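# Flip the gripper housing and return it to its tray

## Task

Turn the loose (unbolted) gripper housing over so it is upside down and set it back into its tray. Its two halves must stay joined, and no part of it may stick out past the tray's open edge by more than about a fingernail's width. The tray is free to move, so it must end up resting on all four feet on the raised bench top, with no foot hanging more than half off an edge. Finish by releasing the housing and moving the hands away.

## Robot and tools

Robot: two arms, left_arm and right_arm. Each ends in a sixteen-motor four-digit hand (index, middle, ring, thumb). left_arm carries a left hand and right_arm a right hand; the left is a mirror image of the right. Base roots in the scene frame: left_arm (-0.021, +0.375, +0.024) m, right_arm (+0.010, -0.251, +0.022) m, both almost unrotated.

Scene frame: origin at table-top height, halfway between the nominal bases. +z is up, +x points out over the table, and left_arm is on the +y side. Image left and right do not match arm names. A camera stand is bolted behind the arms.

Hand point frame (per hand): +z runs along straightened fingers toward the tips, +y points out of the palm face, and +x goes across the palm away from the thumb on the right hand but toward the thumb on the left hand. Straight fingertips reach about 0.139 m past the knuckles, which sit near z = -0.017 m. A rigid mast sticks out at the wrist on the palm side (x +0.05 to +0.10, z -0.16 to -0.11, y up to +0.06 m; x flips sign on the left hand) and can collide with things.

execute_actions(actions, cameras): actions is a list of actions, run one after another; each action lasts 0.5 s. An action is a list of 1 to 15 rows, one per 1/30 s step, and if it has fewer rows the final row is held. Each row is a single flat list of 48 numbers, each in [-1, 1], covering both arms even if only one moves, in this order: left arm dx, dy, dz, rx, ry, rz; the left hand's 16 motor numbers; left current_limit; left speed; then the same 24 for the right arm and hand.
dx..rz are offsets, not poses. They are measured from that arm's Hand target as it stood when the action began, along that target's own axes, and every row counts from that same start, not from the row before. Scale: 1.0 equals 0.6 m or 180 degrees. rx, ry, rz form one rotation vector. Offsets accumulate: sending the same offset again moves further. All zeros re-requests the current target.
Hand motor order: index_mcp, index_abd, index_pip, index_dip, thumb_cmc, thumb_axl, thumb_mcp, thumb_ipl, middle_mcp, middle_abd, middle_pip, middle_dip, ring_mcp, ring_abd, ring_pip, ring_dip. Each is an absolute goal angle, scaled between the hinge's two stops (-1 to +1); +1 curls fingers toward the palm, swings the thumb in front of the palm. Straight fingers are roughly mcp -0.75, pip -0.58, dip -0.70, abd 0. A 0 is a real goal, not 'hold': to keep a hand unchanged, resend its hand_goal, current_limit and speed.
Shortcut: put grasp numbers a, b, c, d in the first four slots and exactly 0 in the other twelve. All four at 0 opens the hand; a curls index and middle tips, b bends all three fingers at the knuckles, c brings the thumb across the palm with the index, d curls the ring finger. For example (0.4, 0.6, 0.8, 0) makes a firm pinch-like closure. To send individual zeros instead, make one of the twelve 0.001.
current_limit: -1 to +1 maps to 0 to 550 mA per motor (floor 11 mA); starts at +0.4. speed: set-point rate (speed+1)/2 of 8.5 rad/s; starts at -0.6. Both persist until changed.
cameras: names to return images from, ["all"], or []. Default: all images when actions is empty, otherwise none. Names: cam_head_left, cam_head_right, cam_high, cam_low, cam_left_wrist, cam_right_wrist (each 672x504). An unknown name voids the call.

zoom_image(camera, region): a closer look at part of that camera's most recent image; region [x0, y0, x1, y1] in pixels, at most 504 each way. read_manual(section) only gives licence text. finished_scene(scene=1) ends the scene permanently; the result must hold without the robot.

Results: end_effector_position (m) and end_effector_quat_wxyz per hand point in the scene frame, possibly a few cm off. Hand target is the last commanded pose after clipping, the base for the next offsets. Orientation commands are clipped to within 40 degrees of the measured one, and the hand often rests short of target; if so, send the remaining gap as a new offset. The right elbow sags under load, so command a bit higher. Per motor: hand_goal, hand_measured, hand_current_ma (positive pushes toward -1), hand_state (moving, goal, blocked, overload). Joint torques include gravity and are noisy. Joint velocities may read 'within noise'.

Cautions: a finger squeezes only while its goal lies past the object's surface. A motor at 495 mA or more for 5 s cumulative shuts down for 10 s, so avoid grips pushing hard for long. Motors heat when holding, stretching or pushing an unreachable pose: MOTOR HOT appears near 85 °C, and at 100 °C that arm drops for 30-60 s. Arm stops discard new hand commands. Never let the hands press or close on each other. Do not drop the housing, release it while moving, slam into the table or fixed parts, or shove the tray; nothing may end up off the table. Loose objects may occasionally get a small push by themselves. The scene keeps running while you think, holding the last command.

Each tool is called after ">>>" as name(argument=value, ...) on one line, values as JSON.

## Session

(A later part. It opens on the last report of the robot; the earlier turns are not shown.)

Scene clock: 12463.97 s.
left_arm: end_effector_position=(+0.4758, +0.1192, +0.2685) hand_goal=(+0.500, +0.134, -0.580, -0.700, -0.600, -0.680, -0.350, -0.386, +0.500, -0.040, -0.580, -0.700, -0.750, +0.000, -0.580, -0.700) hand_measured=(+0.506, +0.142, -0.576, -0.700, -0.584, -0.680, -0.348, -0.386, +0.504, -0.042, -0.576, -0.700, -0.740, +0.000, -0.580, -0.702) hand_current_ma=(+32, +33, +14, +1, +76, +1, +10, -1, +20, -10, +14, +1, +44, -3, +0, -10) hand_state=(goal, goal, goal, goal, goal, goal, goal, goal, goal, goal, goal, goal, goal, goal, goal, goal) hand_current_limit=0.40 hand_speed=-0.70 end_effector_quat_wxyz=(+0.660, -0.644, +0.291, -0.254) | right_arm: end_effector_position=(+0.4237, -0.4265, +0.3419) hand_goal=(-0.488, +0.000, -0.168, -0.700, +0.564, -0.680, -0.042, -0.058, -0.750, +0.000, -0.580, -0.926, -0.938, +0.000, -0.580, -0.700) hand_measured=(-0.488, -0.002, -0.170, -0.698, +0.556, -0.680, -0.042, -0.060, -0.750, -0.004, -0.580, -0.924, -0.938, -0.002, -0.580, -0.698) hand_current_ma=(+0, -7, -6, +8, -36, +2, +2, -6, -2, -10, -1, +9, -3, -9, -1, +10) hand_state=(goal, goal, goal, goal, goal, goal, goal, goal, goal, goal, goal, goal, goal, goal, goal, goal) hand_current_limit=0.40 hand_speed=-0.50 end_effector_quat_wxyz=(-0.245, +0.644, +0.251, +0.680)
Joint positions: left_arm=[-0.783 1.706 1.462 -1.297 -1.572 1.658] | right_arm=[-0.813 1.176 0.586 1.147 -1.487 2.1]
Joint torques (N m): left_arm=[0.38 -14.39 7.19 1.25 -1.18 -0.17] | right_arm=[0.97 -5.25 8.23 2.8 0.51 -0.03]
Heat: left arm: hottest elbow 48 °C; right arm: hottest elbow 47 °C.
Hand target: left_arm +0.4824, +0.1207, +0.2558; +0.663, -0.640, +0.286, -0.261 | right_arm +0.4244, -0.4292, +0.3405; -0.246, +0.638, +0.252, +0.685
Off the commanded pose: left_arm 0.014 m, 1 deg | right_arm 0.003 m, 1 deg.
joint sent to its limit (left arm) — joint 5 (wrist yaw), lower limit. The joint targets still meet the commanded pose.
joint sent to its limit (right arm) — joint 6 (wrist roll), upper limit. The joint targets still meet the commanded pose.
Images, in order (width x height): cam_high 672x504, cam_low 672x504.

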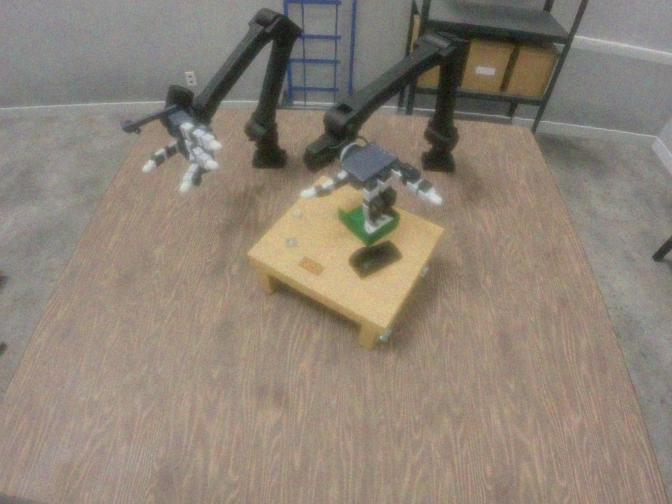

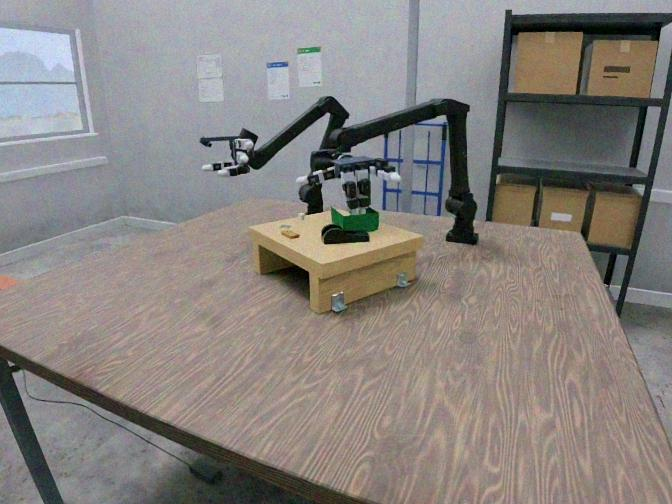

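>>> execute_actions(actions=[[[0.0,-0.025,0.006,0,0.0,0,0.5,0.135,-0.58,-0.7,-0.6,-0.68,-0.35,-0.386,0.5,-0.04,-0.58,-0.7,-0.75,0.001,-0.58,-0.7,0.4,-0.7,0,0,0,0,0,0,0,0,0.75,0,0,0,0,0,0,0,0,0,0,0,0,0,0.4,-0.5]],[[0.0,-0.012,0.012,0,0.0,0,0.5,0.135,-0.58,-0.7,-0.6,-0.68,-0.35,-0.386,0.5,-0.04,-0.58,-0.7,-0.75,0.001,-0.58,-0.7,0.4,-0.7,0,0,0,0,0,0,0,0,0.75,0,0,0,0,0,0,0,0,0,0,0,0,0,0.4,-0.5]]], cameras=["cam_high","cam_low"])

>>> zoom_image(camera="cam_high", region=[352, 190, 396, 234])

>>> zoom_image(camera="cam_low", region=[322, 170, 392, 240])

Scene clock: 12472.33 s.
left_arm: end_effector_position=(+0.4802, +0.1271, +0.2685) hand_goal=(+0.500, +0.134, -0.580, -0.700, -0.600, -0.680, -0.350, -0.386, +0.500, -0.040, -0.580, -0.700, -0.750, +0.000, -0.580, -0.700) hand_measured=(+0.504, +0.136, -0.576, -0.698, -0.584, -0.680, -0.348, -0.386, +0.516, -0.044, -0.572, -0.696, -0.740, +0.000, -0.580, -0.702) hand_current_ma=(+20, +9, +15, +11, +76, +1, +10, -1, +80, -14, +40, +15, +44, -3, +0, -10) hand_state=(goal, goal, goal, goal, goal, goal, goal, goal, goal, goal, goal, goal, goal, goal, goal, goal) hand_current_limit=0.40 hand_speed=-0.70 end_effector_quat_wxyz=(+0.662, -0.647, +0.284, -0.250) | right_arm: end_effector_position=(+0.4237, -0.4265, +0.3419) hand_goal=(-0.488, +0.000, -0.168, -0.700, +0.564, -0.680, -0.042, -0.058, -0.750, +0.000, -0.580, -0.926, -0.938, +0.000, -0.580, -0.700) hand_measured=(-0.488, -0.002, -0.170, -0.698, +0.556, -0.680, -0.042, -0.060, -0.750, -0.004, -0.580, -0.924, -0.938, -0.002, -0.580, -0.698) hand_current_ma=(+0, -7, -6, +8, -36, +2, +2, -6, -2, -10, -1, +9, -3, -9, -1, +10) hand_state=(goal, goal, goal, goal, goal, goal, goal, goal, goal, goal, goal, goal, goal, goal, goal, goal) hand_current_limit=0.40 hand_speed=-0.50 end_effector_quat_wxyz=(-0.245, +0.644, +0.251, +0.680)
Joint positions: left_arm=[-0.767 1.706 1.462 -1.297 -1.572 1.653] | right_arm=[-0.813 1.176 0.586 1.147 -1.487 2.1]
Joint torques (N m): left_arm=[0.32 -15.15 10.81 0.13 -1.16 0.1] | right_arm=[1.08 -5.48 8.34 2.56 0.49 -0.04]
Heat: left arm: hottest elbow 47 °C; right arm: hottest elbow 47 °C.
Hand target: left_arm +0.4906, +0.1273, +0.2782; +0.663, -0.641, +0.286, -0.260 | right_arm +0.4244, -0.4292, +0.3405; -0.246, +0.638, +0.252, +0.685
Off the commanded pose: left_arm 0.014 m, 1 deg | right_arm 0.003 m, 1 deg.
joint sent to its limit (left arm) — joint 5 (wrist yaw), lower limit. The joint targets still meet the commanded pose.
joint sent to its limit (right arm) — joint 6 (wrist roll), upper limit. The joint targets still meet the commanded pose.
Images, in order (width x height): cam_high 672x504, cam_low 672x504.

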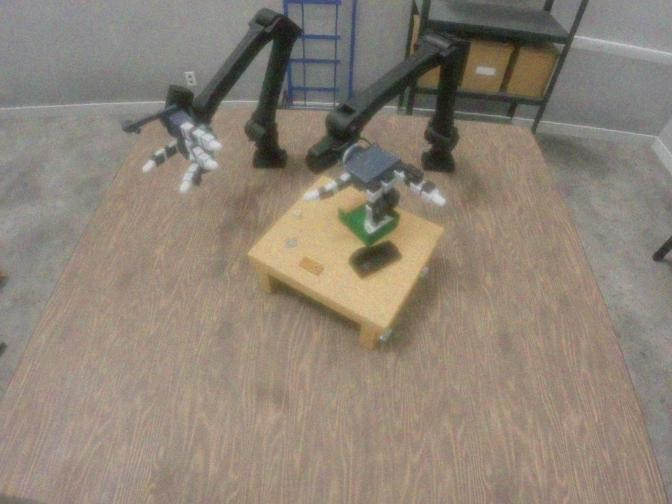

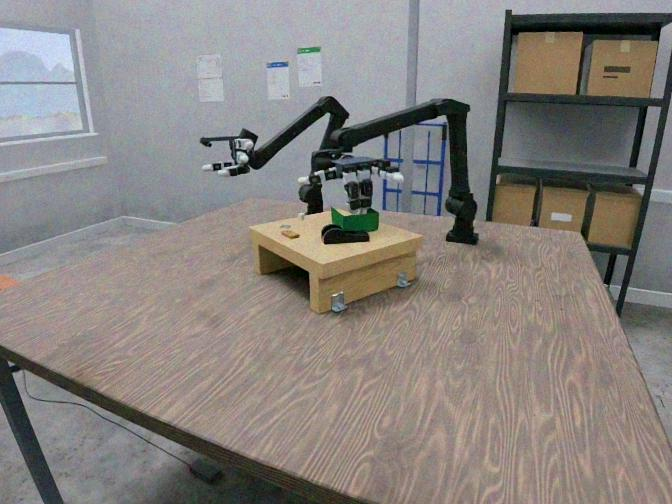

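Scaled by 11.455 from the camera's 672x504 image, which has a finer 960x720 frame.

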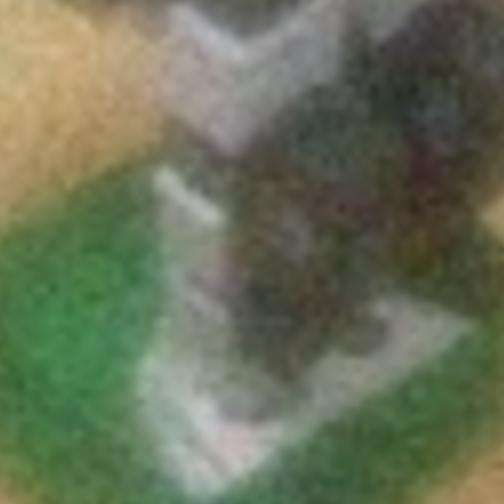

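Scaled by 7.200 from the camera's 672x504 image, which has a finer 960x720 frame.

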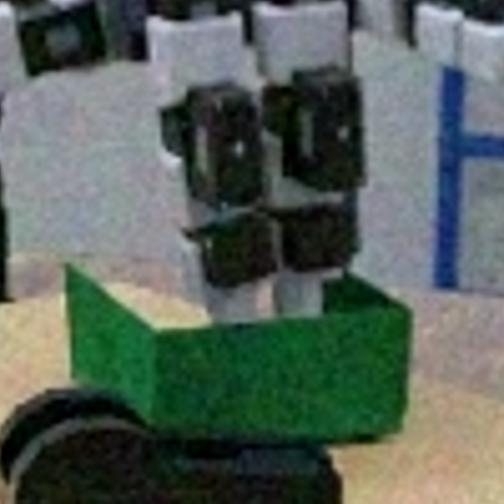

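>>> execute_actions(actions=[[[0.0,0.035,-0.015,0,0.0,0,0.5,0.135,-0.58,-0.7,-0.6,-0.68,-0.35,-0.386,0.5,-0.04,-0.58,-0.7,-0.75,0.001,-0.58,-0.7,0.4,-0.7,0,0,0,0,0,0,0,0,0.75,0,0,0,0,0,0,0,0,0,0,0,0,0,0.4,-0.5]]], cameras=["cam_high","cam_low"])

>>> zoom_image(camera="cam_high", region=[352, 190, 396, 234])

Scene clock: 12488.27 s.
left_arm: end_effector_position=(+0.4801, +0.1267, +0.2686) hand_goal=(+0.500, +0.134, -0.580, -0.700, -0.600, -0.680, -0.350, -0.386, +0.500, -0.040, -0.580, -0.700, -0.750, +0.000, -0.580, -0.700) hand_measured=(+0.504, +0.136, -0.576, -0.698, -0.584, -0.680, -0.348, -0.386, +0.516, -0.044, -0.572, -0.696, -0.740, +0.000, -0.580, -0.702) hand_current_ma=(+19, +9, +14, +11, +76, +1, +10, -1, +80, -14, +40, +15, +44, -3, +0, -10) hand_state=(goal, goal, goal, goal, goal, goal, goal, goal, goal, goal, goal, goal, goal, goal, goal, goal) hand_current_limit=0.40 hand_speed=-0.70 end_effector_quat_wxyz=(+0.662, -0.647, +0.283, -0.251) | right_arm: end_effector_position=(+0.4237, -0.4265, +0.3419) hand_goal=(-0.488, +0.000, -0.168, -0.700, +0.564, -0.680, -0.042, -0.058, -0.750, +0.000, -0.580, -0.926, -0.938, +0.000, -0.580, -0.700) hand_measured=(-0.488, -0.002, -0.170, -0.698, +0.556, -0.680, -0.042, -0.060, -0.750, -0.004, -0.580, -0.924, -0.938, -0.002, -0.580, -0.698) hand_current_ma=(+0, -7, -6, +8, -36, +2, +2, -6, -2, -10, -1, +9, -3, -9, -1, +10) hand_state=(goal, goal, goal, goal, goal, goal, goal, goal, goal, goal, goal, goal, goal, goal, goal, goal) hand_current_limit=0.40 hand_speed=-0.50 end_effector_quat_wxyz=(-0.245, +0.644, +0.251, +0.680)
Joint positions: left_arm=[-0.768 1.706 1.462 -1.297 -1.572 1.652] | right_arm=[-0.813 1.176 0.586 1.147 -1.487 2.1]
Joint torques (N m): left_arm=[-0.67 -14.27 7.66 1.01 -1.19 -0.13] | right_arm=[1.67 -5.3 8.18 2.78 0.44 0]
Heat: left arm: hottest elbow 47 °C; right arm: hottest elbow 47 °C.
Hand target: left_arm +0.4837, +0.1218, +0.2570; +0.663, -0.640, +0.286, -0.261 | right_arm +0.4244, -0.4292, +0.3405; -0.246, +0.638, +0.252, +0.685
Off the commanded pose: left_arm 0.013 m, 1 deg | right_arm 0.003 m, 1 deg.
joint sent to its limit (left arm) — joint 5 (wrist yaw), lower limit. The joint targets still meet the commanded pose.
joint sent to its limit (right arm) — joint 6 (wrist roll), upper limit. The joint targets still meet the commanded pose.
Images, in order (width x height): cam_high 672x504, cam_low 672x504.

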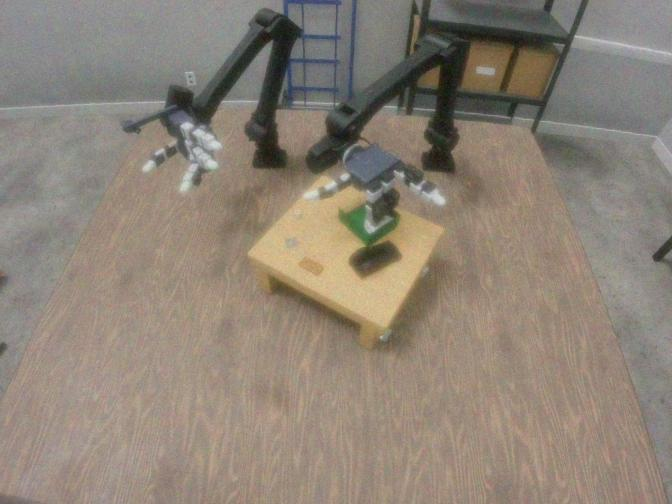

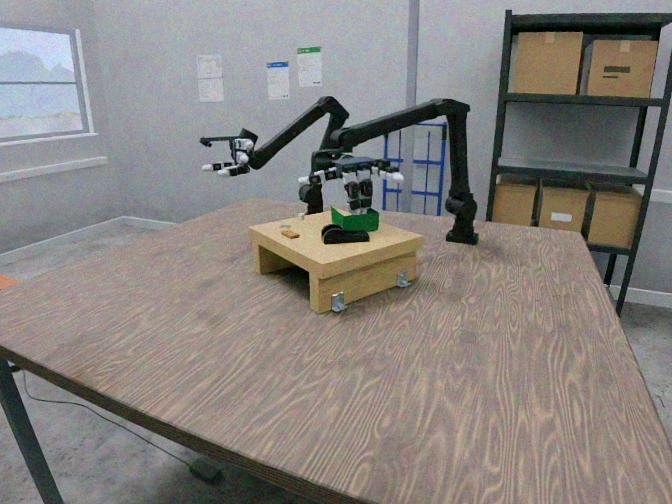

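Scaled by 11.455 from the camera's 672x504 image, which has a finer 960x720 frame.

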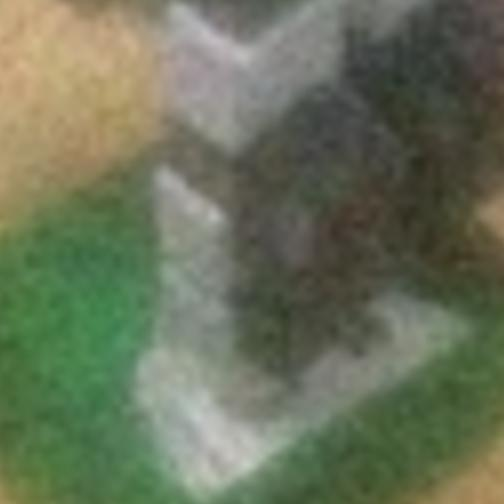

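>>> execute_actions(actions=[[[0.0,0.01,-0.008,0,0.0,0,0.5,0.135,-0.58,-0.7,-0.6,-0.68,-0.35,-0.386,0.5,-0.04,-0.58,-0.7,-0.75,0.001,-0.58,-0.7,0.4,-0.7,0,0,0,0,0,0,0,0,0.75,0,0,0,0,0,0,0,0,0,0,0,0,0,0.4,-0.5]]], cameras=["cam_high","cam_low"])

>>> zoom_image(camera="cam_high", region=[352, 190, 396, 234])

Scene clock: 12495.30 s.
left_arm: end_effector_position=(+0.4785, +0.1245, +0.2678) hand_goal=(+0.500, +0.134, -0.580, -0.700, -0.600, -0.680, -0.350, -0.386, +0.500, -0.040, -0.580, -0.700, -0.750, +0.000, -0.580, -0.700) hand_measured=(+0.504, +0.136, -0.578, -0.698, -0.584, -0.680, -0.348, -0.386, +0.516, -0.044, -0.572, -0.696, -0.740, +0.000, -0.580, -0.702) hand_current_ma=(+14, +9, +12, +10, +76, +1, +10, -1, +77, -14, +40, +15, +44, -3, +0, -10) hand_state=(goal, goal, goal, goal, goal, goal, goal, goal, goal, goal, goal, goal, goal, goal, goal, goal) hand_current_limit=0.40 hand_speed=-0.70 end_effector_quat_wxyz=(+0.663, -0.645, +0.284, -0.254) | right_arm: end_effector_position=(+0.4237, -0.4265, +0.3419) hand_goal=(-0.488, +0.000, -0.168, -0.700, +0.564, -0.680, -0.042, -0.058, -0.750, +0.000, -0.580, -0.926, -0.938, +0.000, -0.580, -0.700) hand_measured=(-0.488, -0.002, -0.170, -0.698, +0.556, -0.680, -0.042, -0.060, -0.750, -0.004, -0.580, -0.924, -0.938, -0.002, -0.580, -0.698) hand_current_ma=(+0, -7, -6, +8, -36, +2, +2, -6, -2, -10, -1, +9, -3, -9, -1, +10) hand_state=(goal, goal, goal, goal, goal, goal, goal, goal, goal, goal, goal, goal, goal, goal, goal, goal) hand_current_limit=0.40 hand_speed=-0.50 end_effector_quat_wxyz=(-0.245, +0.644, +0.251, +0.680)
Joint positions: left_arm=[-0.774 1.706 1.457 -1.297 -1.578 1.645] | right_arm=[-0.813 1.176 0.586 1.147 -1.487 2.1]
Joint torques (N m): left_arm=[-1.2 -14.45 6.89 1.26 -0.95 -0.18] | right_arm=[1.44 -5.25 8.32 2.63 0.47 0.04]
Heat: left arm: hottest elbow 47 °C; right arm: hottest elbow 47 °C.
Hand target: left_arm +0.4802, +0.1189, +0.2509; +0.663, -0.640, +0.286, -0.260 | right_arm +0.4244, -0.4292, +0.3405; -0.246, +0.638, +0.252, +0.685
Off the commanded pose: left_arm 0.018 m, 1 deg | right_arm 0.003 m, 1 deg.
joint read past its limit (left arm) — joint 5 (wrist yaw), lower limit.
joint sent to its limit (left arm) — joint 5 (wrist yaw), lower limit. The joint targets still meet the commanded pose.
joint sent to its limit (right arm) — joint 6 (wrist roll), upper limit. The joint targets still meet the commanded pose.
Images, in order (width x height): cam_high 672x504, cam_low 672x504.

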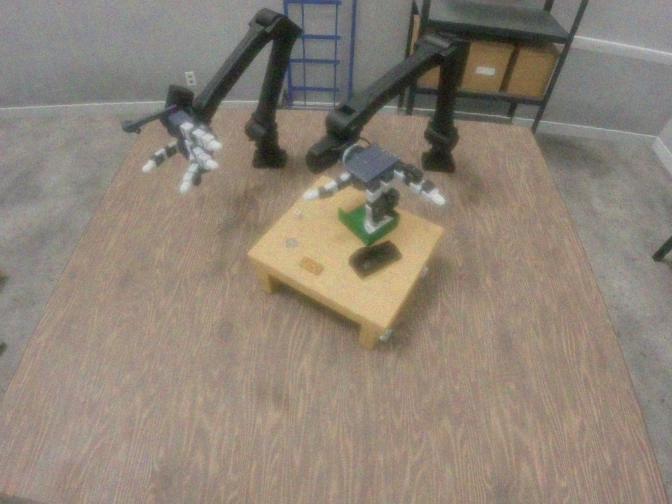

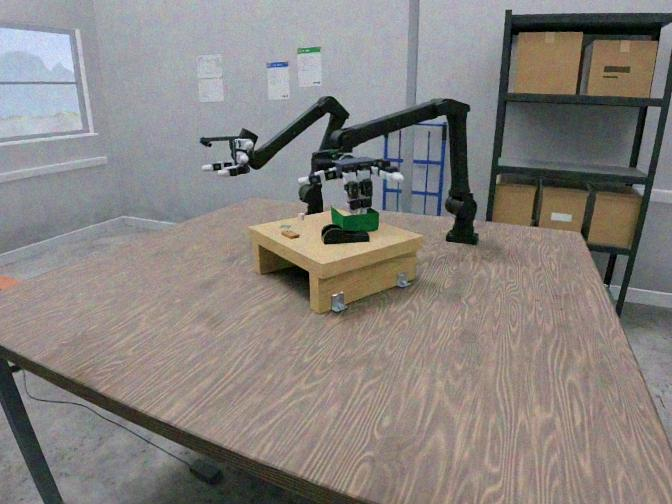

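Scaled by 11.455 from the camera's 672x504 image, which has a finer 960x720 frame.

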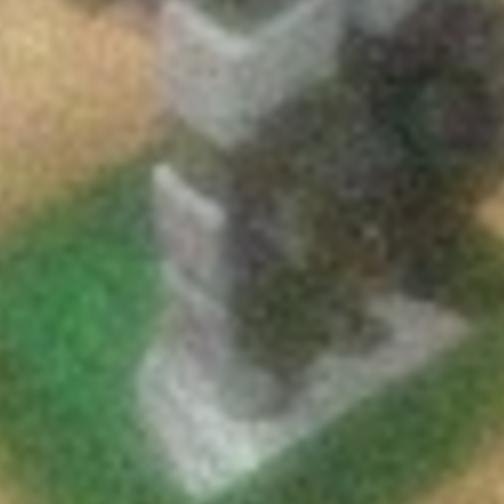

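>>> execute_actions(actions=[[[0.0,-0.012,0.004,0,0.0,0,0.5,0.135,-0.58,-0.7,-0.6,-0.68,-0.35,-0.386,0.5,-0.04,-0.58,-0.7,-0.75,0.001,-0.58,-0.7,0.4,-0.7,0.085,-0.088,0.027,0,0,0,-0.95,0.001,-0.58,-0.7,-0.6,-0.68,-0.35,-0.386,-0.95,0.001,-0.58,-0.7,-0.95,0.001,-0.58,-0.7,0.4,-0.5]],[[0.0,0.0,0.0,0,0.0,0,0.5,0.135,-0.58,-0.7,-0.6,-0.68,-0.35,-0.386,0.5,-0.04,-0.58,-0.7,-0.75,0.001,-0.58,-0.7,0.4,-0.7,0.085,-0.088,0.027,0,0,0,-0.95,0.001,-0.58,-0.7,-0.6,-0.68,-0.35,-0.386,-0.95,0.001,-0.58,-0.7,-0.95,0.001,-0.58,-0.7,0.4,-0.5]]], cameras=["cam_right_wrist"])

Scene clock: 12551.80 s.
left_arm: end_effector_position=(+0.4785, +0.1245, +0.2678) hand_goal=(+0.500, +0.134, -0.580, -0.700, -0.600, -0.680, -0.350, -0.386, +0.500, -0.040, -0.580, -0.700, -0.750, +0.000, -0.580, -0.700) hand_measured=(+0.504, +0.136, -0.578, -0.698, -0.584, -0.680, -0.348, -0.386, +0.516, -0.044, -0.572, -0.696, -0.740, +0.000, -0.580, -0.702) hand_current_ma=(+14, +9, +12, +10, +76, +1, +10, -1, +77, -14, +40, +15, +44, -3, +0, -10) hand_state=(goal, goal, goal, goal, goal, goal, goal, goal, goal, goal, goal, goal, goal, goal, goal, goal) hand_current_limit=0.40 hand_speed=-0.70 end_effector_quat_wxyz=(+0.663, -0.645, +0.284, -0.254) | right_arm: end_effector_position=(+0.3715, -0.3311, +0.4107) hand_goal=(-0.950, +0.000, -0.580, -0.700, -0.600, -0.680, -0.350, -0.386, -0.950, +0.000, -0.580, -0.700, -0.950, +0.000, -0.580, -0.700) hand_measured=(-0.950, -0.002, -0.578, -0.698, -0.600, -0.680, -0.348, -0.384, -0.950, -0.004, -0.580, -0.702, -0.950, -0.002, -0.580, -0.698) hand_current_ma=(+1, -8, +8, +8, +2, +2, +12, +15, +1, -10, -1, -10, +0, -9, -1, +10) hand_state=(goal, goal, goal, goal, goal, goal, goal, goal, goal, goal, goal, goal, goal, goal, goal, goal) hand_current_limit=0.40 hand_speed=-0.50 end_effector_quat_wxyz=(-0.278, +0.638, +0.237, +0.677)
Joint positions: left_arm=[-0.774 1.706 1.457 -1.297 -1.578 1.645] | right_arm=[-0.69 0.704 0.558 0.561 -1.39 2.014]
Joint torques (N m): left_arm=[-1.08 -14.68 7.94 0.77 -0.95 -0.11] | right_arm=[1.61 -2.26 13.89 1.1 0.63 -0.19]
Heat: left arm: hottest elbow 43 °C; right arm: hottest elbow 48 °C.
Hand target: left_arm +0.4820, +0.1202, +0.2581; +0.663, -0.640, +0.286, -0.260 | right_arm +0.3725, -0.3300, +0.4407; -0.246, +0.638, +0.252, +0.685
Off the commanded pose: left_arm 0.011 m, 1 deg | right_arm 0.030 m, 4 deg.
joint read past its limit (left arm) — joint 5 (wrist yaw), lower limit.
joint sent to its limit (left arm) — joint 5 (wrist yaw), lower limit. The joint targets still meet the commanded pose.
camera_calibration:
cam_right_wrist: T_world_to_cam=[[0.449943, -0.408861, -0.793967, 0.0576279], [-0.880413, -0.0540018, -0.471124, 0.45899], [0.149748, 0.910998, -0.384264, 0.52687], [0, 0, 0, 1]] pos_world=[0.299274, -0.431629, 0.464453]
Images, in order (width x height): cam_right_wrist 672x504.

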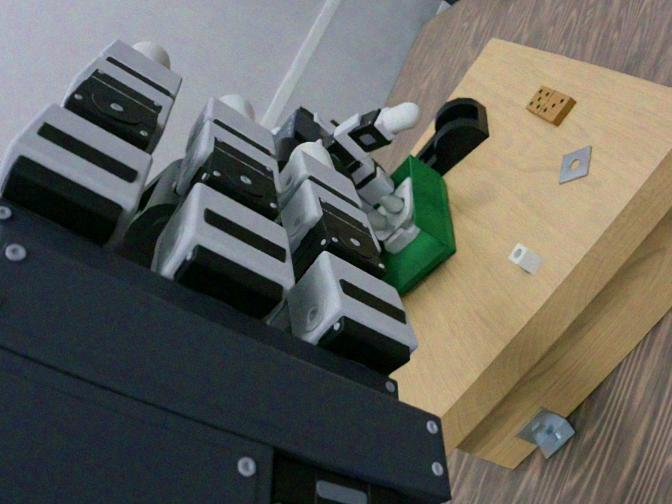

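>>> zoom_image(camera="cam_right_wrist", region=[350, 150, 460, 300])

Scaled by 3.360 from the camera's 672x504 image, which has a finer 960x720 frame.

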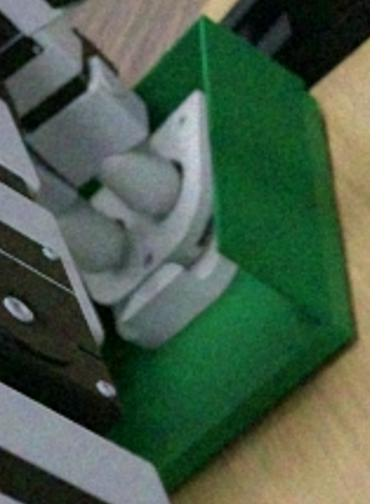

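>>> zoom_image(camera="cam_right_wrist", region=[366, 170, 430, 255])

Scaled by 5.929 from the camera's 672x504 image, which has a finer 960x720 frame.

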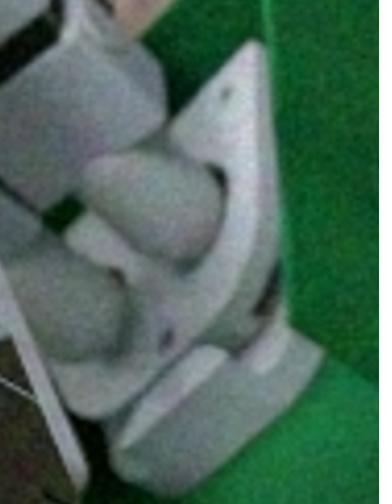

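>>> execute_actions(actions=[[[0.0,0.0,0.0,0,0.0,0,0.5,0.05,-0.58,-0.7,-0.6,-0.68,-0.35,-0.386,0.5,0.0,-0.58,-0.7,-0.75,0.001,-0.58,-0.7,0.4,-0.85,0,0,0,0,0,0,-0.95,0.001,-0.58,-0.7,-0.6,-0.68,-0.35,-0.386,-0.95,0.001,-0.58,-0.7,-0.95,0.001,-0.58,-0.7,0.4,-0.5]],[[0.0,0.0,0.0,0,0.0,0,0.5,0.0,-0.58,-0.7,-0.6,-0.68,-0.35,-0.386,0.5,0.04,-0.58,-0.7,-0.75,0.001,-0.58,-0.7,0.4,-0.85,0,0,0,0,0,0,-0.95,0.001,-0.58,-0.7,-0.6,-0.68,-0.35,-0.386,-0.95,0.001,-0.58,-0.7,-0.95,0.001,-0.58,-0.7,0.4,-0.5]]], cameras=["cam_right_wrist"])

>>> zoom_image(camera="cam_right_wrist", region=[366, 170, 430, 255])

Scene clock: 12580.60 s.
left_arm: end_effector_position=(+0.4785, +0.1246, +0.2681) hand_goal=(+0.500, +0.000, -0.580, -0.700, -0.600, -0.680, -0.350, -0.386, +0.500, +0.040, -0.580, -0.700, -0.750, +0.000, -0.580, -0.700) hand_measured=(+0.502, +0.074, -0.578, -0.698, -0.584, -0.680, -0.348, -0.386, +0.512, +0.020, -0.572, -0.696, -0.740, +0.000, -0.580, -0.702) hand_current_ma=(+10, +308, +4, +7, +76, +1, +10, -1, +61, -78, +36, +15, +44, -3, +0, -10) hand_state=(goal, blocked, goal, goal, goal, goal, goal, goal, goal, goal, goal, goal, goal, goal, goal, goal) hand_current_limit=0.40 hand_speed=-0.85 end_effector_quat_wxyz=(+0.663, -0.644, +0.284, -0.254) | right_arm: end_effector_position=(+0.3710, -0.3312, +0.4011) hand_goal=(-0.950, +0.000, -0.580, -0.700, -0.600, -0.680, -0.350, -0.386, -0.950, +0.000, -0.580, -0.700, -0.950, +0.000, -0.580, -0.700) hand_measured=(-0.950, -0.002, -0.578, -0.698, -0.600, -0.680, -0.348, -0.384, -0.950, -0.004, -0.580, -0.702, -0.950, -0.002, -0.580, -0.698) hand_current_ma=(+1, -8, +8, +8, +2, +2, +12, +15, +1, -10, -1, -10, +0, -9, -1, +10) hand_state=(goal, goal, goal, goal, goal, goal, goal, goal, goal, goal, goal, goal, goal, goal, goal, goal) hand_current_limit=0.40 hand_speed=-0.50 end_effector_quat_wxyz=(-0.271, +0.652, +0.227, +0.670)
Joint positions: left_arm=[-0.774 1.706 1.457 -1.297 -1.58 1.645] | right_arm=[-0.677 0.667 0.572 0.315 -1.362 1.836]
Joint torques (N m): left_arm=[-0.73 -14.56 8.02 0.72 -0.89 -0.11] | right_arm=[1.61 -1.61 15.5 1.39 0.42 -0.15]
Heat: left arm: hottest elbow 42 °C; right arm: hottest elbow 56 °C.
Hand target: left_arm +0.4820, +0.1202, +0.2581; +0.663, -0.640, +0.286, -0.260 | right_arm +0.3725, -0.3300, +0.4407; -0.246, +0.638, +0.252, +0.685
Off the commanded pose: left_arm 0.011 m, 1 deg | right_arm 0.040 m, 5 deg.
joint read past its limit (left arm) — joint 5 (wrist yaw), lower limit.
joint sent to its limit (left arm) — joint 5 (wrist yaw), lower limit. The joint targets still meet the commanded pose.
camera_calibration:
cam_right_wrist: T_world_to_cam=[[0.415395, -0.424861, -0.804326, 0.0618548], [-0.895469, -0.0355172, -0.443705, 0.454741], [0.159946, 0.904562, -0.395203, 0.521863], [0, 0, 0, 1]] pos_world=[0.298042, -0.429626, 0.457765]
Images, in order (width x height): cam_right_wrist 672x504.

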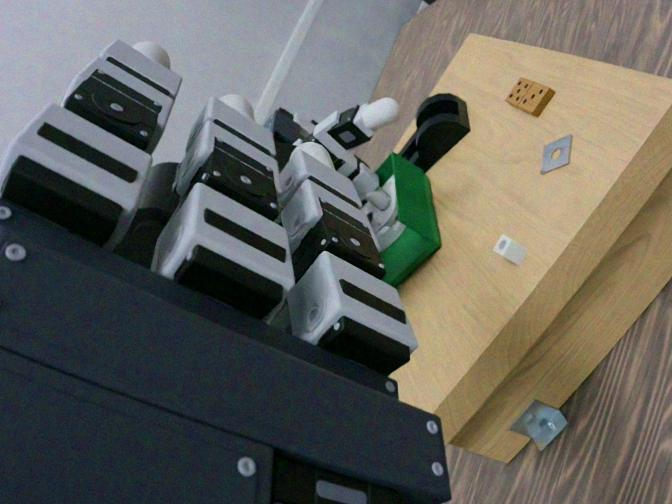

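Scaled by 5.929 from the camera's 672x504 image, which has a finer 960x720 frame.

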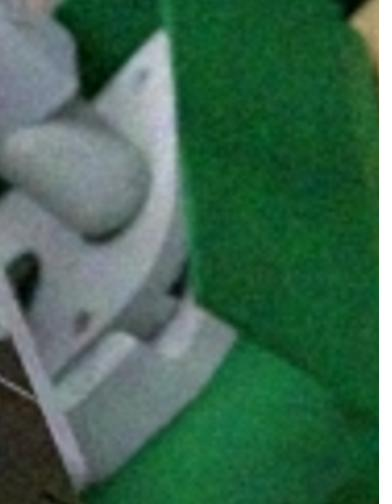

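>>> execute_actions(actions=[[[0.0,0.0,0.0,0,0.0,0,0.5,0.02,-0.58,-0.7,-0.6,-0.68,-0.35,-0.386,0.5,0.08,-0.58,-0.7,-0.75,0.001,-0.58,-0.7,0.4,-0.85,0.04,0,0,0,0,0,-0.95,0.001,-0.58,-0.7,-0.6,-0.68,-0.35,-0.386,-0.95,0.001,-0.58,-0.7,-0.95,0.001,-0.58,-0.7,0.4,-0.5]],[[0.0,0.0,0.0,0,0.0,0,0.5,0.02,-0.58,-0.7,-0.6,-0.68,-0.35,-0.386,0.5,0.12,-0.58,-0.7,-0.75,0.001,-0.58,-0.7,0.4,-0.85,0.02,0,0,0,0,0,-0.95,0.001,-0.58,-0.7,-0.6,-0.68,-0.35,-0.386,-0.95,0.001,-0.58,-0.7,-0.95,0.001,-0.58,-0.7,0.4,-0.5]]], cameras=["cam_right_wrist"])

>>> zoom_image(camera="cam_right_wrist", region=[366, 170, 446, 255])

Scene clock: 12592.33 s.
left_arm: end_effector_position=(+0.4785, +0.1246, +0.2681) hand_goal=(+0.500, +0.020, -0.580, -0.700, -0.600, -0.680, -0.350, -0.386, +0.500, +0.120, -0.580, -0.700, -0.750, +0.000, -0.580, -0.700) hand_measured=(+0.502, +0.074, -0.578, -0.698, -0.584, -0.680, -0.348, -0.386, +0.508, +0.110, -0.574, -0.696, -0.740, +0.000, -0.580, -0.702) hand_current_ma=(+12, +222, +4, +7, +76, +1, +10, -1, +39, -39, +24, +15, +44, -3, +0, -10) hand_state=(goal, blocked, goal, goal, goal, goal, goal, goal, goal, goal, goal, goal, goal, goal, goal, goal) hand_current_limit=0.40 hand_speed=-0.85 end_effector_quat_wxyz=(+0.663, -0.644, +0.284, -0.254) | right_arm: end_effector_position=(+0.3706, -0.3309, +0.4410) hand_goal=(-0.950, +0.000, -0.580, -0.700, -0.600, -0.680, -0.350, -0.386, -0.950, +0.000, -0.580, -0.700, -0.950, +0.000, -0.580, -0.700) hand_measured=(-0.950, -0.002, -0.578, -0.698, -0.600, -0.680, -0.348, -0.384, -0.950, -0.004, -0.580, -0.702, -0.950, -0.002, -0.580, -0.698) hand_current_ma=(+1, -8, +8, +8, +2, +2, +12, +15, +1, -10, -1, -10, +0, -9, -1, +10) hand_state=(goal, goal, goal, goal, goal, goal, goal, goal, goal, goal, goal, goal, goal, goal, goal, goal) hand_current_limit=0.40 hand_speed=-0.50 end_effector_quat_wxyz=(-0.266, +0.649, +0.233, +0.674)
Joint positions: left_arm=[-0.774 1.706 1.457 -1.297 -1.58 1.645] | right_arm=[-0.677 0.659 0.665 0.234 -1.362 1.836]
Joint torques (N m): left_arm=[-0.79 -14.15 8.02 0.77 -0.9 -0.1] | right_arm=[1.26 -1.44 15.45 1.2 0.13 -0.04]
Heat: left arm: hottest elbow 42 °C; right arm: hottest elbow 58 °C.
Hand target: left_arm +0.4820, +0.1202, +0.2581; +0.663, -0.640, +0.286, -0.260 | right_arm +0.3702, -0.3305, +0.4766; -0.246, +0.638, +0.252, +0.685
Off the commanded pose: left_arm 0.011 m, 1 deg | right_arm 0.036 m, 4 deg.
joint read past its limit (left arm) — joint 5 (wrist yaw), lower limit.
joint sent to its limit (left arm) — joint 5 (wrist yaw), lower limit. The joint targets still meet the commanded pose.
camera_calibration:
cam_right_wrist: T_world_to_cam=[[0.427579, -0.434049, -0.792955, 0.081688], [-0.888606, -0.0407341, -0.456859, 0.4736], [0.165999, 0.899968, -0.403116, 0.537113], [0, 0, 0, 1]] pos_world=[0.296755, -0.428636, 0.497662]
Images, in order (width x height): cam_right_wrist 672x504.

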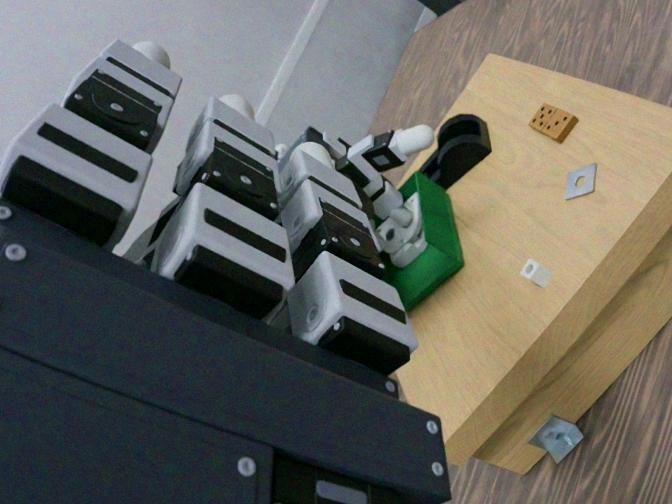

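Scaled by 5.929 from the camera's 672x504 image, which has a finer 960x720 frame.

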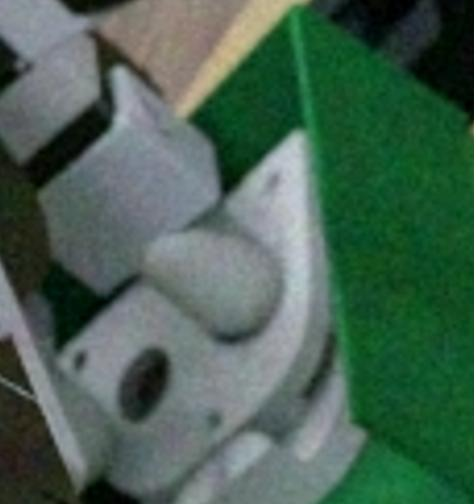

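>>> execute_actions(actions=[], cameras=["cam_right_wrist", "cam_low"])

>>> zoom_image(camera="cam_right_wrist", region=[340, 150, 480, 255])

>>> zoom_image(camera="cam_low", region=[322, 170, 392, 240])

Scene clock: 12619.40 s.
left_arm: end_effector_position=(+0.4785, +0.1246, +0.2681) hand_goal=(+0.500, +0.020, -0.580, -0.700, -0.600, -0.680, -0.350, -0.386, +0.500, +0.120, -0.580, -0.700, -0.750, +0.000, -0.580, -0.700) hand_measured=(+0.502, +0.074, -0.578, -0.698, -0.584, -0.680, -0.348, -0.386, +0.508, +0.110, -0.574, -0.696, -0.740, +0.000, -0.580, -0.702) hand_current_ma=(+12, +222, +4, +7, +76, +1, +10, -1, +39, -39, +24, +15, +44, -3, +0, -10) hand_state=(goal, blocked, goal, goal, goal, goal, goal, goal, goal, goal, goal, goal, goal, goal, goal, goal) hand_current_limit=0.40 hand_speed=-0.85 end_effector_quat_wxyz=(+0.663, -0.644, +0.284, -0.254) | right_arm: end_effector_position=(+0.3706, -0.3309, +0.4410) hand_goal=(-0.950, +0.000, -0.580, -0.700, -0.600, -0.680, -0.350, -0.386, -0.950, +0.000, -0.580, -0.700, -0.950, +0.000, -0.580, -0.700) hand_measured=(-0.950, -0.002, -0.578, -0.698, -0.600, -0.680, -0.348, -0.384, -0.950, -0.004, -0.580, -0.702, -0.950, -0.002, -0.580, -0.698) hand_current_ma=(+1, -8, +8, +8, +2, +2, +12, +15, +1, -10, -1, -10, +0, -9, -1, +10) hand_state=(goal, goal, goal, goal, goal, goal, goal, goal, goal, goal, goal, goal, goal, goal, goal, goal) hand_current_limit=0.40 hand_speed=-0.50 end_effector_quat_wxyz=(-0.266, +0.649, +0.233, +0.674)
Joint positions: left_arm=[-0.774 1.706 1.457 -1.297 -1.58 1.645] | right_arm=[-0.677 0.659 0.665 0.234 -1.362 1.836]
Joint velocities: within noise
Joint torques (N m): left_arm=[-0.97 -14.45 8.02 0.75 -0.88 -0.13] | right_arm=[1.26 -0.91 15.38 1.29 0.06 -0.04]
Heat: left arm: hottest elbow 42 °C; right arm: hottest elbow 64 °C.
Hand target: left_arm +0.4820, +0.1202, +0.2581; +0.663, -0.640, +0.286, -0.260 | right_arm +0.3702, -0.3305, +0.4766; -0.246, +0.638, +0.252, +0.685
Off the commanded pose: left_arm 0.011 m, 1 deg | right_arm 0.036 m, 4 deg.
joint read past its limit (left arm) — joint 5 (wrist yaw), lower limit.
camera_calibration:
cam_right_wrist: T_world_to_cam=[[0.427579, -0.434049, -0.792955, 0.081688], [-0.888606, -0.0407341, -0.456859, 0.4736], [0.165999, 0.899968, -0.403116, 0.537113], [0, 0, 0, 1]] pos_world=[0.296755, -0.428636, 0.497662]
Images, in order (width x height): cam_low 672x504, cam_right_wrist 672x504.

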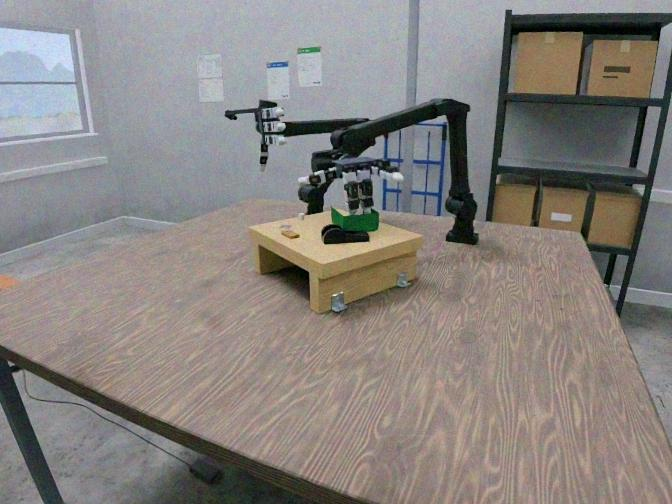

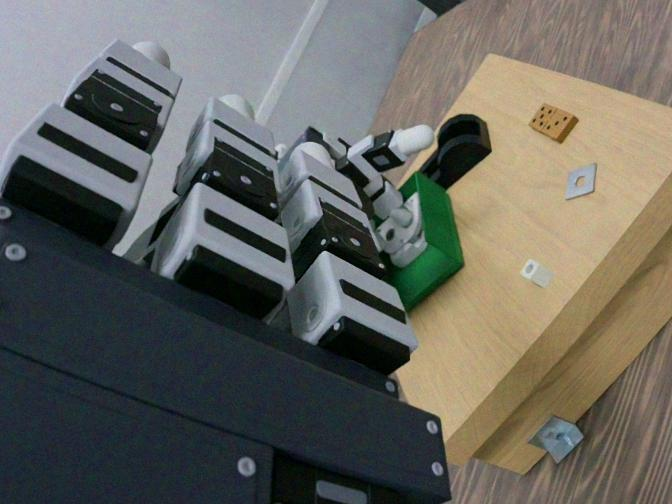

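Scaled by 3.600 from the camera's 672x504 image, which has a finer 960x720 frame.

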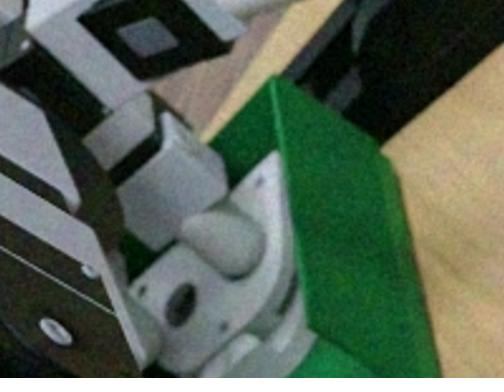

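Scaled by 7.200 from the camera's 672x504 image, which has a finer 960x720 frame.

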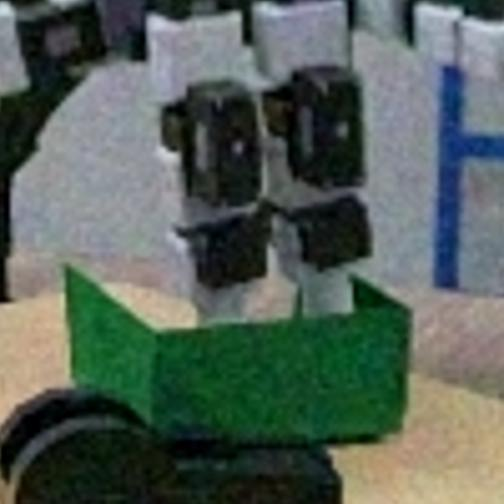

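>>> execute_actions(actions=[[[0,-0.03,0,0,0,0,0.5,0.05,-0.58,-0.7,-0.6,-0.68,-0.35,-0.386,0.5,0.05,-0.58,-0.7,-0.75,0.001,-0.58,-0.7,0.4,-0.7,0,0,0,0,0,0,-0.95,0.001,-0.58,-0.7,-0.6,-0.68,-0.35,-0.386,-0.95,0.001,-0.58,-0.7,-0.95,0.001,-0.58,-0.7,0.4,-0.5]],[[0,-0.03,0,0,0,0,0.5,0.06,-0.58,-0.7,-0.6,-0.68,-0.35,-0.386,0.5,-0.055,-0.58,-0.7,-0.75,0.001,-0.58,-0.7,0.4,-0.7,0,0,0,0,0,0,-0.95,0.001,-0.58,-0.7,-0.6,-0.68,-0.35,-0.386,-0.95,0.001,-0.58,-0.7,-0.95,0.001,-0.58,-0.7,0.4,-0.5]]], cameras=["cam_right_wrist", "cam_low"])

>>> zoom_image(camera="cam_right_wrist", region=[366, 170, 446, 255])

>>> zoom_image(camera="cam_low", region=[322, 170, 392, 240])

Scene clock: 12648.23 s.
left_arm: end_effector_position=(+0.4766, +0.1263, +0.2716) hand_goal=(+0.500, +0.060, -0.580, -0.700, -0.600, -0.680, -0.350, -0.386, +0.500, -0.056, -0.580, -0.700, -0.750, +0.000, -0.580, -0.700) hand_measured=(+0.498, +0.062, -0.580, -0.698, -0.584, -0.680, -0.348, -0.386, +0.504, -0.052, -0.576, -0.698, -0.740, +0.000, -0.580, -0.702) hand_current_ma=(-5, +5, +0, +5, +76, +1, +10, -1, +23, +12, +14, +12, +44, -3, +0, -10) hand_state=(goal, goal, goal, goal, goal, goal, goal, goal, goal, goal, goal, goal, goal, goal, goal, goal) hand_current_limit=0.40 hand_speed=-0.70 end_effector_quat_wxyz=(+0.667, -0.640, +0.295, -0.243) | right_arm: end_effector_position=(+0.3706, -0.3309, +0.4401) hand_goal=(-0.950, +0.000, -0.580, -0.700, -0.600, -0.680, -0.350, -0.386, -0.950, +0.000, -0.580, -0.700, -0.950, +0.000, -0.580, -0.700) hand_measured=(-0.950, -0.002, -0.578, -0.698, -0.600, -0.680, -0.348, -0.384, -0.950, -0.004, -0.580, -0.702, -0.950, -0.002, -0.580, -0.698) hand_current_ma=(+1, -8, +8, +8, +2, +2, +12, +15, +1, -10, -1, -10, +0, -9, -1, +10) hand_state=(goal, goal, goal, goal, goal, goal, goal, goal, goal, goal, goal, goal, goal, goal, goal, goal) hand_current_limit=0.40 hand_speed=-0.50 end_effector_quat_wxyz=(-0.267, +0.650, +0.232, +0.673)
Joint positions: left_arm=[-0.774 1.706 1.469 -1.318 -1.578 1.67] | right_arm=[-0.677 0.659 0.665 0.229 -1.362 1.836]
Joint torques (N m): left_arm=[-0.97 -16.56 11.4 0.23 -0.9 0.14] | right_arm=[0.85 -1.38 15.56 1.26 0.09 -0.11]
Heat: left arm: hottest elbow 42 °C; right arm: hottest elbow 68 °C.
Hand target: left_arm +0.4828, +0.1186, +0.2940; +0.664, -0.640, +0.286, -0.260 | right_arm +0.3702, -0.3305, +0.4766; -0.246, +0.638, +0.252, +0.685
Off the commanded pose: left_arm 0.025 m, 2 deg | right_arm 0.037 m, 4 deg.
joint read past its limit (left arm) — joint 5 (wrist yaw), lower limit.
joint sent to its limit (left arm) — joint 5 (wrist yaw), lower limit. The joint targets still meet the commanded pose.
camera_calibration:
cam_right_wrist: T_world_to_cam=[[0.424626, -0.431835, -0.795746, 0.0840608], [-0.890295, -0.0394462, -0.453673, 0.472831], [0.164523, 0.90109, -0.40121, 0.536778], [0, 0, 0, 1]] pos_world=[0.296952, -0.428734, 0.496763]
Images, in order (width x height): cam_low 672x504, cam_right_wrist 672x504.

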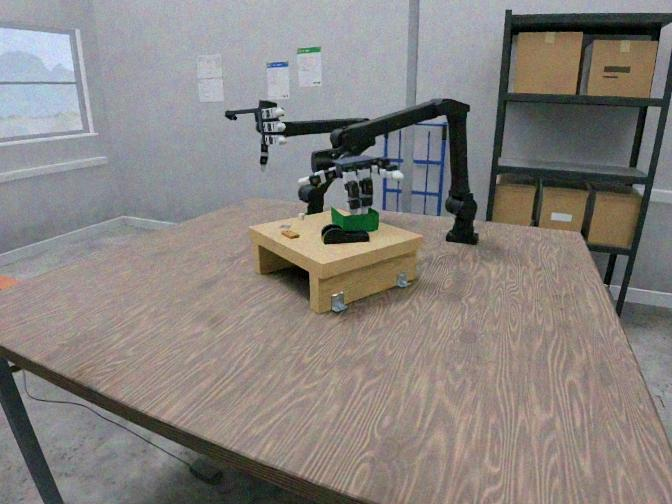

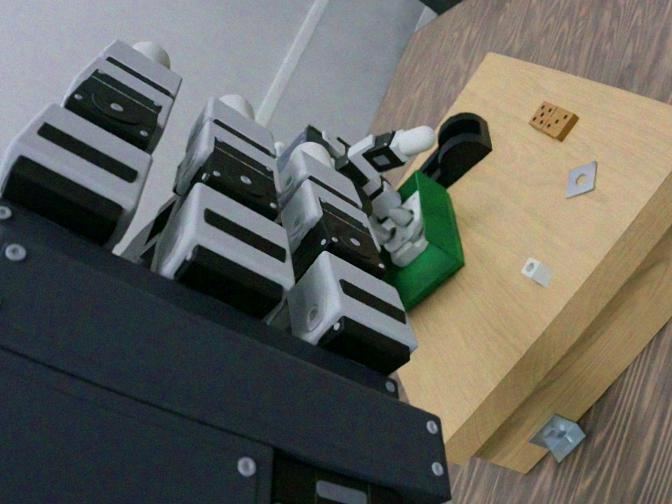

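Scaled by 5.929 from the camera's 672x504 image, which has a finer 960x720 frame.

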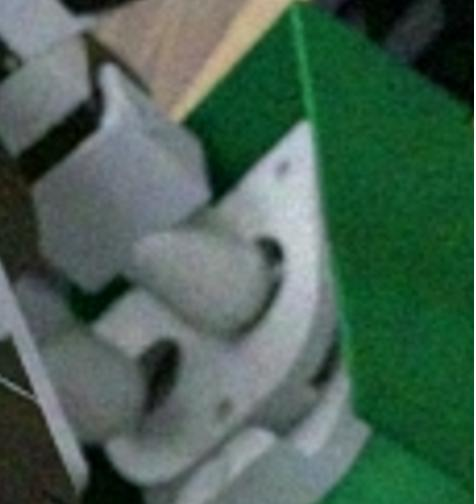

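Scaled by 7.200 from the camera's 672x504 image, which has a finer 960x720 frame.

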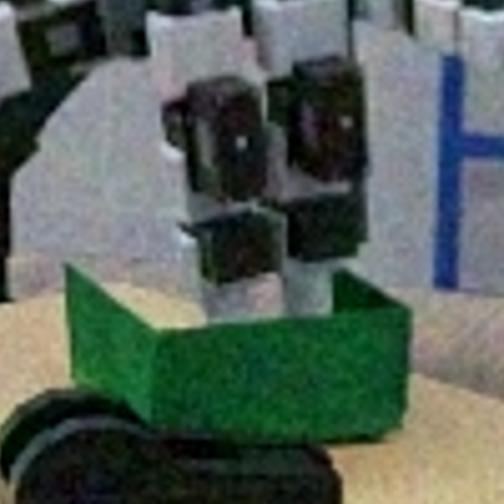

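>>> execute_actions(actions=[[[0,0.045,0,0,0,0,0.5,0.06,-0.58,-0.7,-0.6,-0.68,-0.35,-0.386,0.5,-0.055,-0.58,-0.7,-0.75,0.001,-0.58,-0.7,0.4,-0.7,0,0,0,0,0,0,-0.95,0.001,-0.58,-0.7,-0.6,-0.68,-0.35,-0.386,-0.95,0.001,-0.58,-0.7,-0.95,0.001,-0.58,-0.7,0.4,-0.5]],[[0,0.02,0,0,0,0,0.5,0.06,-0.58,-0.7,-0.6,-0.68,-0.35,-0.386,0.5,-0.055,-0.58,-0.7,-0.75,0.001,-0.58,-0.7,0.4,-0.7,0,0,0,0,0,0,-0.95,0.001,-0.58,-0.7,-0.6,-0.68,-0.35,-0.386,-0.95,0.001,-0.58,-0.7,-0.95,0.001,-0.58,-0.7,0.4,-0.5]]], cameras=["cam_right_wrist"])

>>> zoom_image(camera="cam_right_wrist", region=[366, 170, 446, 255])

Scene clock: 12706.67 s.
left_arm: end_effector_position=(+0.4774, +0.1256, +0.2687) hand_goal=(+0.500, +0.060, -0.580, -0.700, -0.600, -0.680, -0.350, -0.386, +0.500, -0.056, -0.580, -0.700, -0.750, +0.000, -0.580, -0.700) hand_measured=(+0.498, +0.062, -0.580, -0.698, -0.584, -0.680, -0.348, -0.386, +0.506, -0.054, -0.576, -0.698, -0.740, +0.000, -0.580, -0.702) hand_current_ma=(-5, +5, +0, +5, +76, +1, +10, -1, +24, +11, +14, +12, +44, -3, +0, -10) hand_state=(goal, goal, goal, goal, goal, goal, goal, goal, goal, goal, goal, goal, goal, goal, goal, goal) hand_current_limit=0.40 hand_speed=-0.70 end_effector_quat_wxyz=(+0.664, -0.643, +0.289, -0.249) | right_arm: end_effector_position=(+0.3706, -0.3309, +0.4401) hand_goal=(-0.950, +0.000, -0.580, -0.700, -0.600, -0.680, -0.350, -0.386, -0.950, +0.000, -0.580, -0.700, -0.950, +0.000, -0.580, -0.700) hand_measured=(-0.950, -0.002, -0.578, -0.698, -0.600, -0.680, -0.348, -0.384, -0.950, -0.004, -0.580, -0.702, -0.950, -0.002, -0.580, -0.698) hand_current_ma=(+1, -8, +8, +8, +2, +2, +12, +15, +1, -10, -1, -10, +0, -9, -1, +10) hand_state=(goal, goal, goal, goal, goal, goal, goal, goal, goal, goal, goal, goal, goal, goal, goal, goal) hand_current_limit=0.40 hand_speed=-0.50 end_effector_quat_wxyz=(-0.267, +0.650, +0.232, +0.673)
Joint positions: left_arm=[-0.774 1.706 1.46 -1.308 -1.578 1.652] | right_arm=[-0.677 0.659 0.665 0.229 -1.362 1.836]
Joint torques (N m): left_arm=[-0.79 -14.39 7.32 1.18 -0.88 -0.22] | right_arm=[1.85 -1.14 15.51 1.17 0.11 -0.09]
Heat: left arm: hottest elbow 46 °C; right arm: hottest elbow 72 °C.
Hand target: left_arm +0.4820, +0.1203, +0.2552; +0.663, -0.640, +0.286, -0.260 | right_arm +0.3702, -0.3305, +0.4766; -0.246, +0.638, +0.252, +0.685
Off the commanded pose: left_arm 0.015 m, 1 deg | right_arm 0.037 m, 4 deg.
joint read past its limit (left arm) — joint 5 (wrist yaw), lower limit.
joint sent to its limit (left arm) — joint 5 (wrist yaw), lower limit. The joint targets still meet the commanded pose.
camera_calibration:
cam_right_wrist: T_world_to_cam=[[0.424626, -0.431835, -0.795746, 0.0840608], [-0.890295, -0.0394462, -0.453673, 0.472831], [0.164523, 0.90109, -0.40121, 0.536778], [0, 0, 0, 1]] pos_world=[0.296952, -0.428734, 0.496763]
Images, in order (width x height): cam_right_wrist 672x504.

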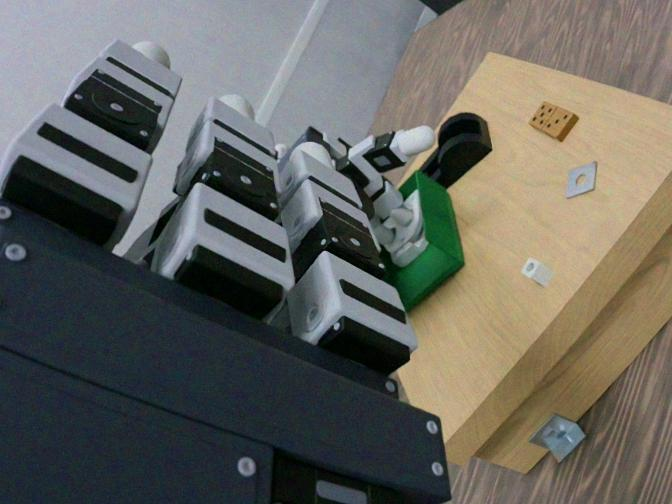

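Scaled by 5.929 from the camera's 672x504 image, which has a finer 960x720 frame.

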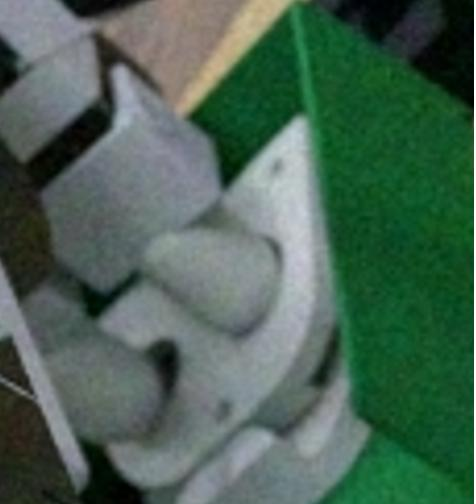

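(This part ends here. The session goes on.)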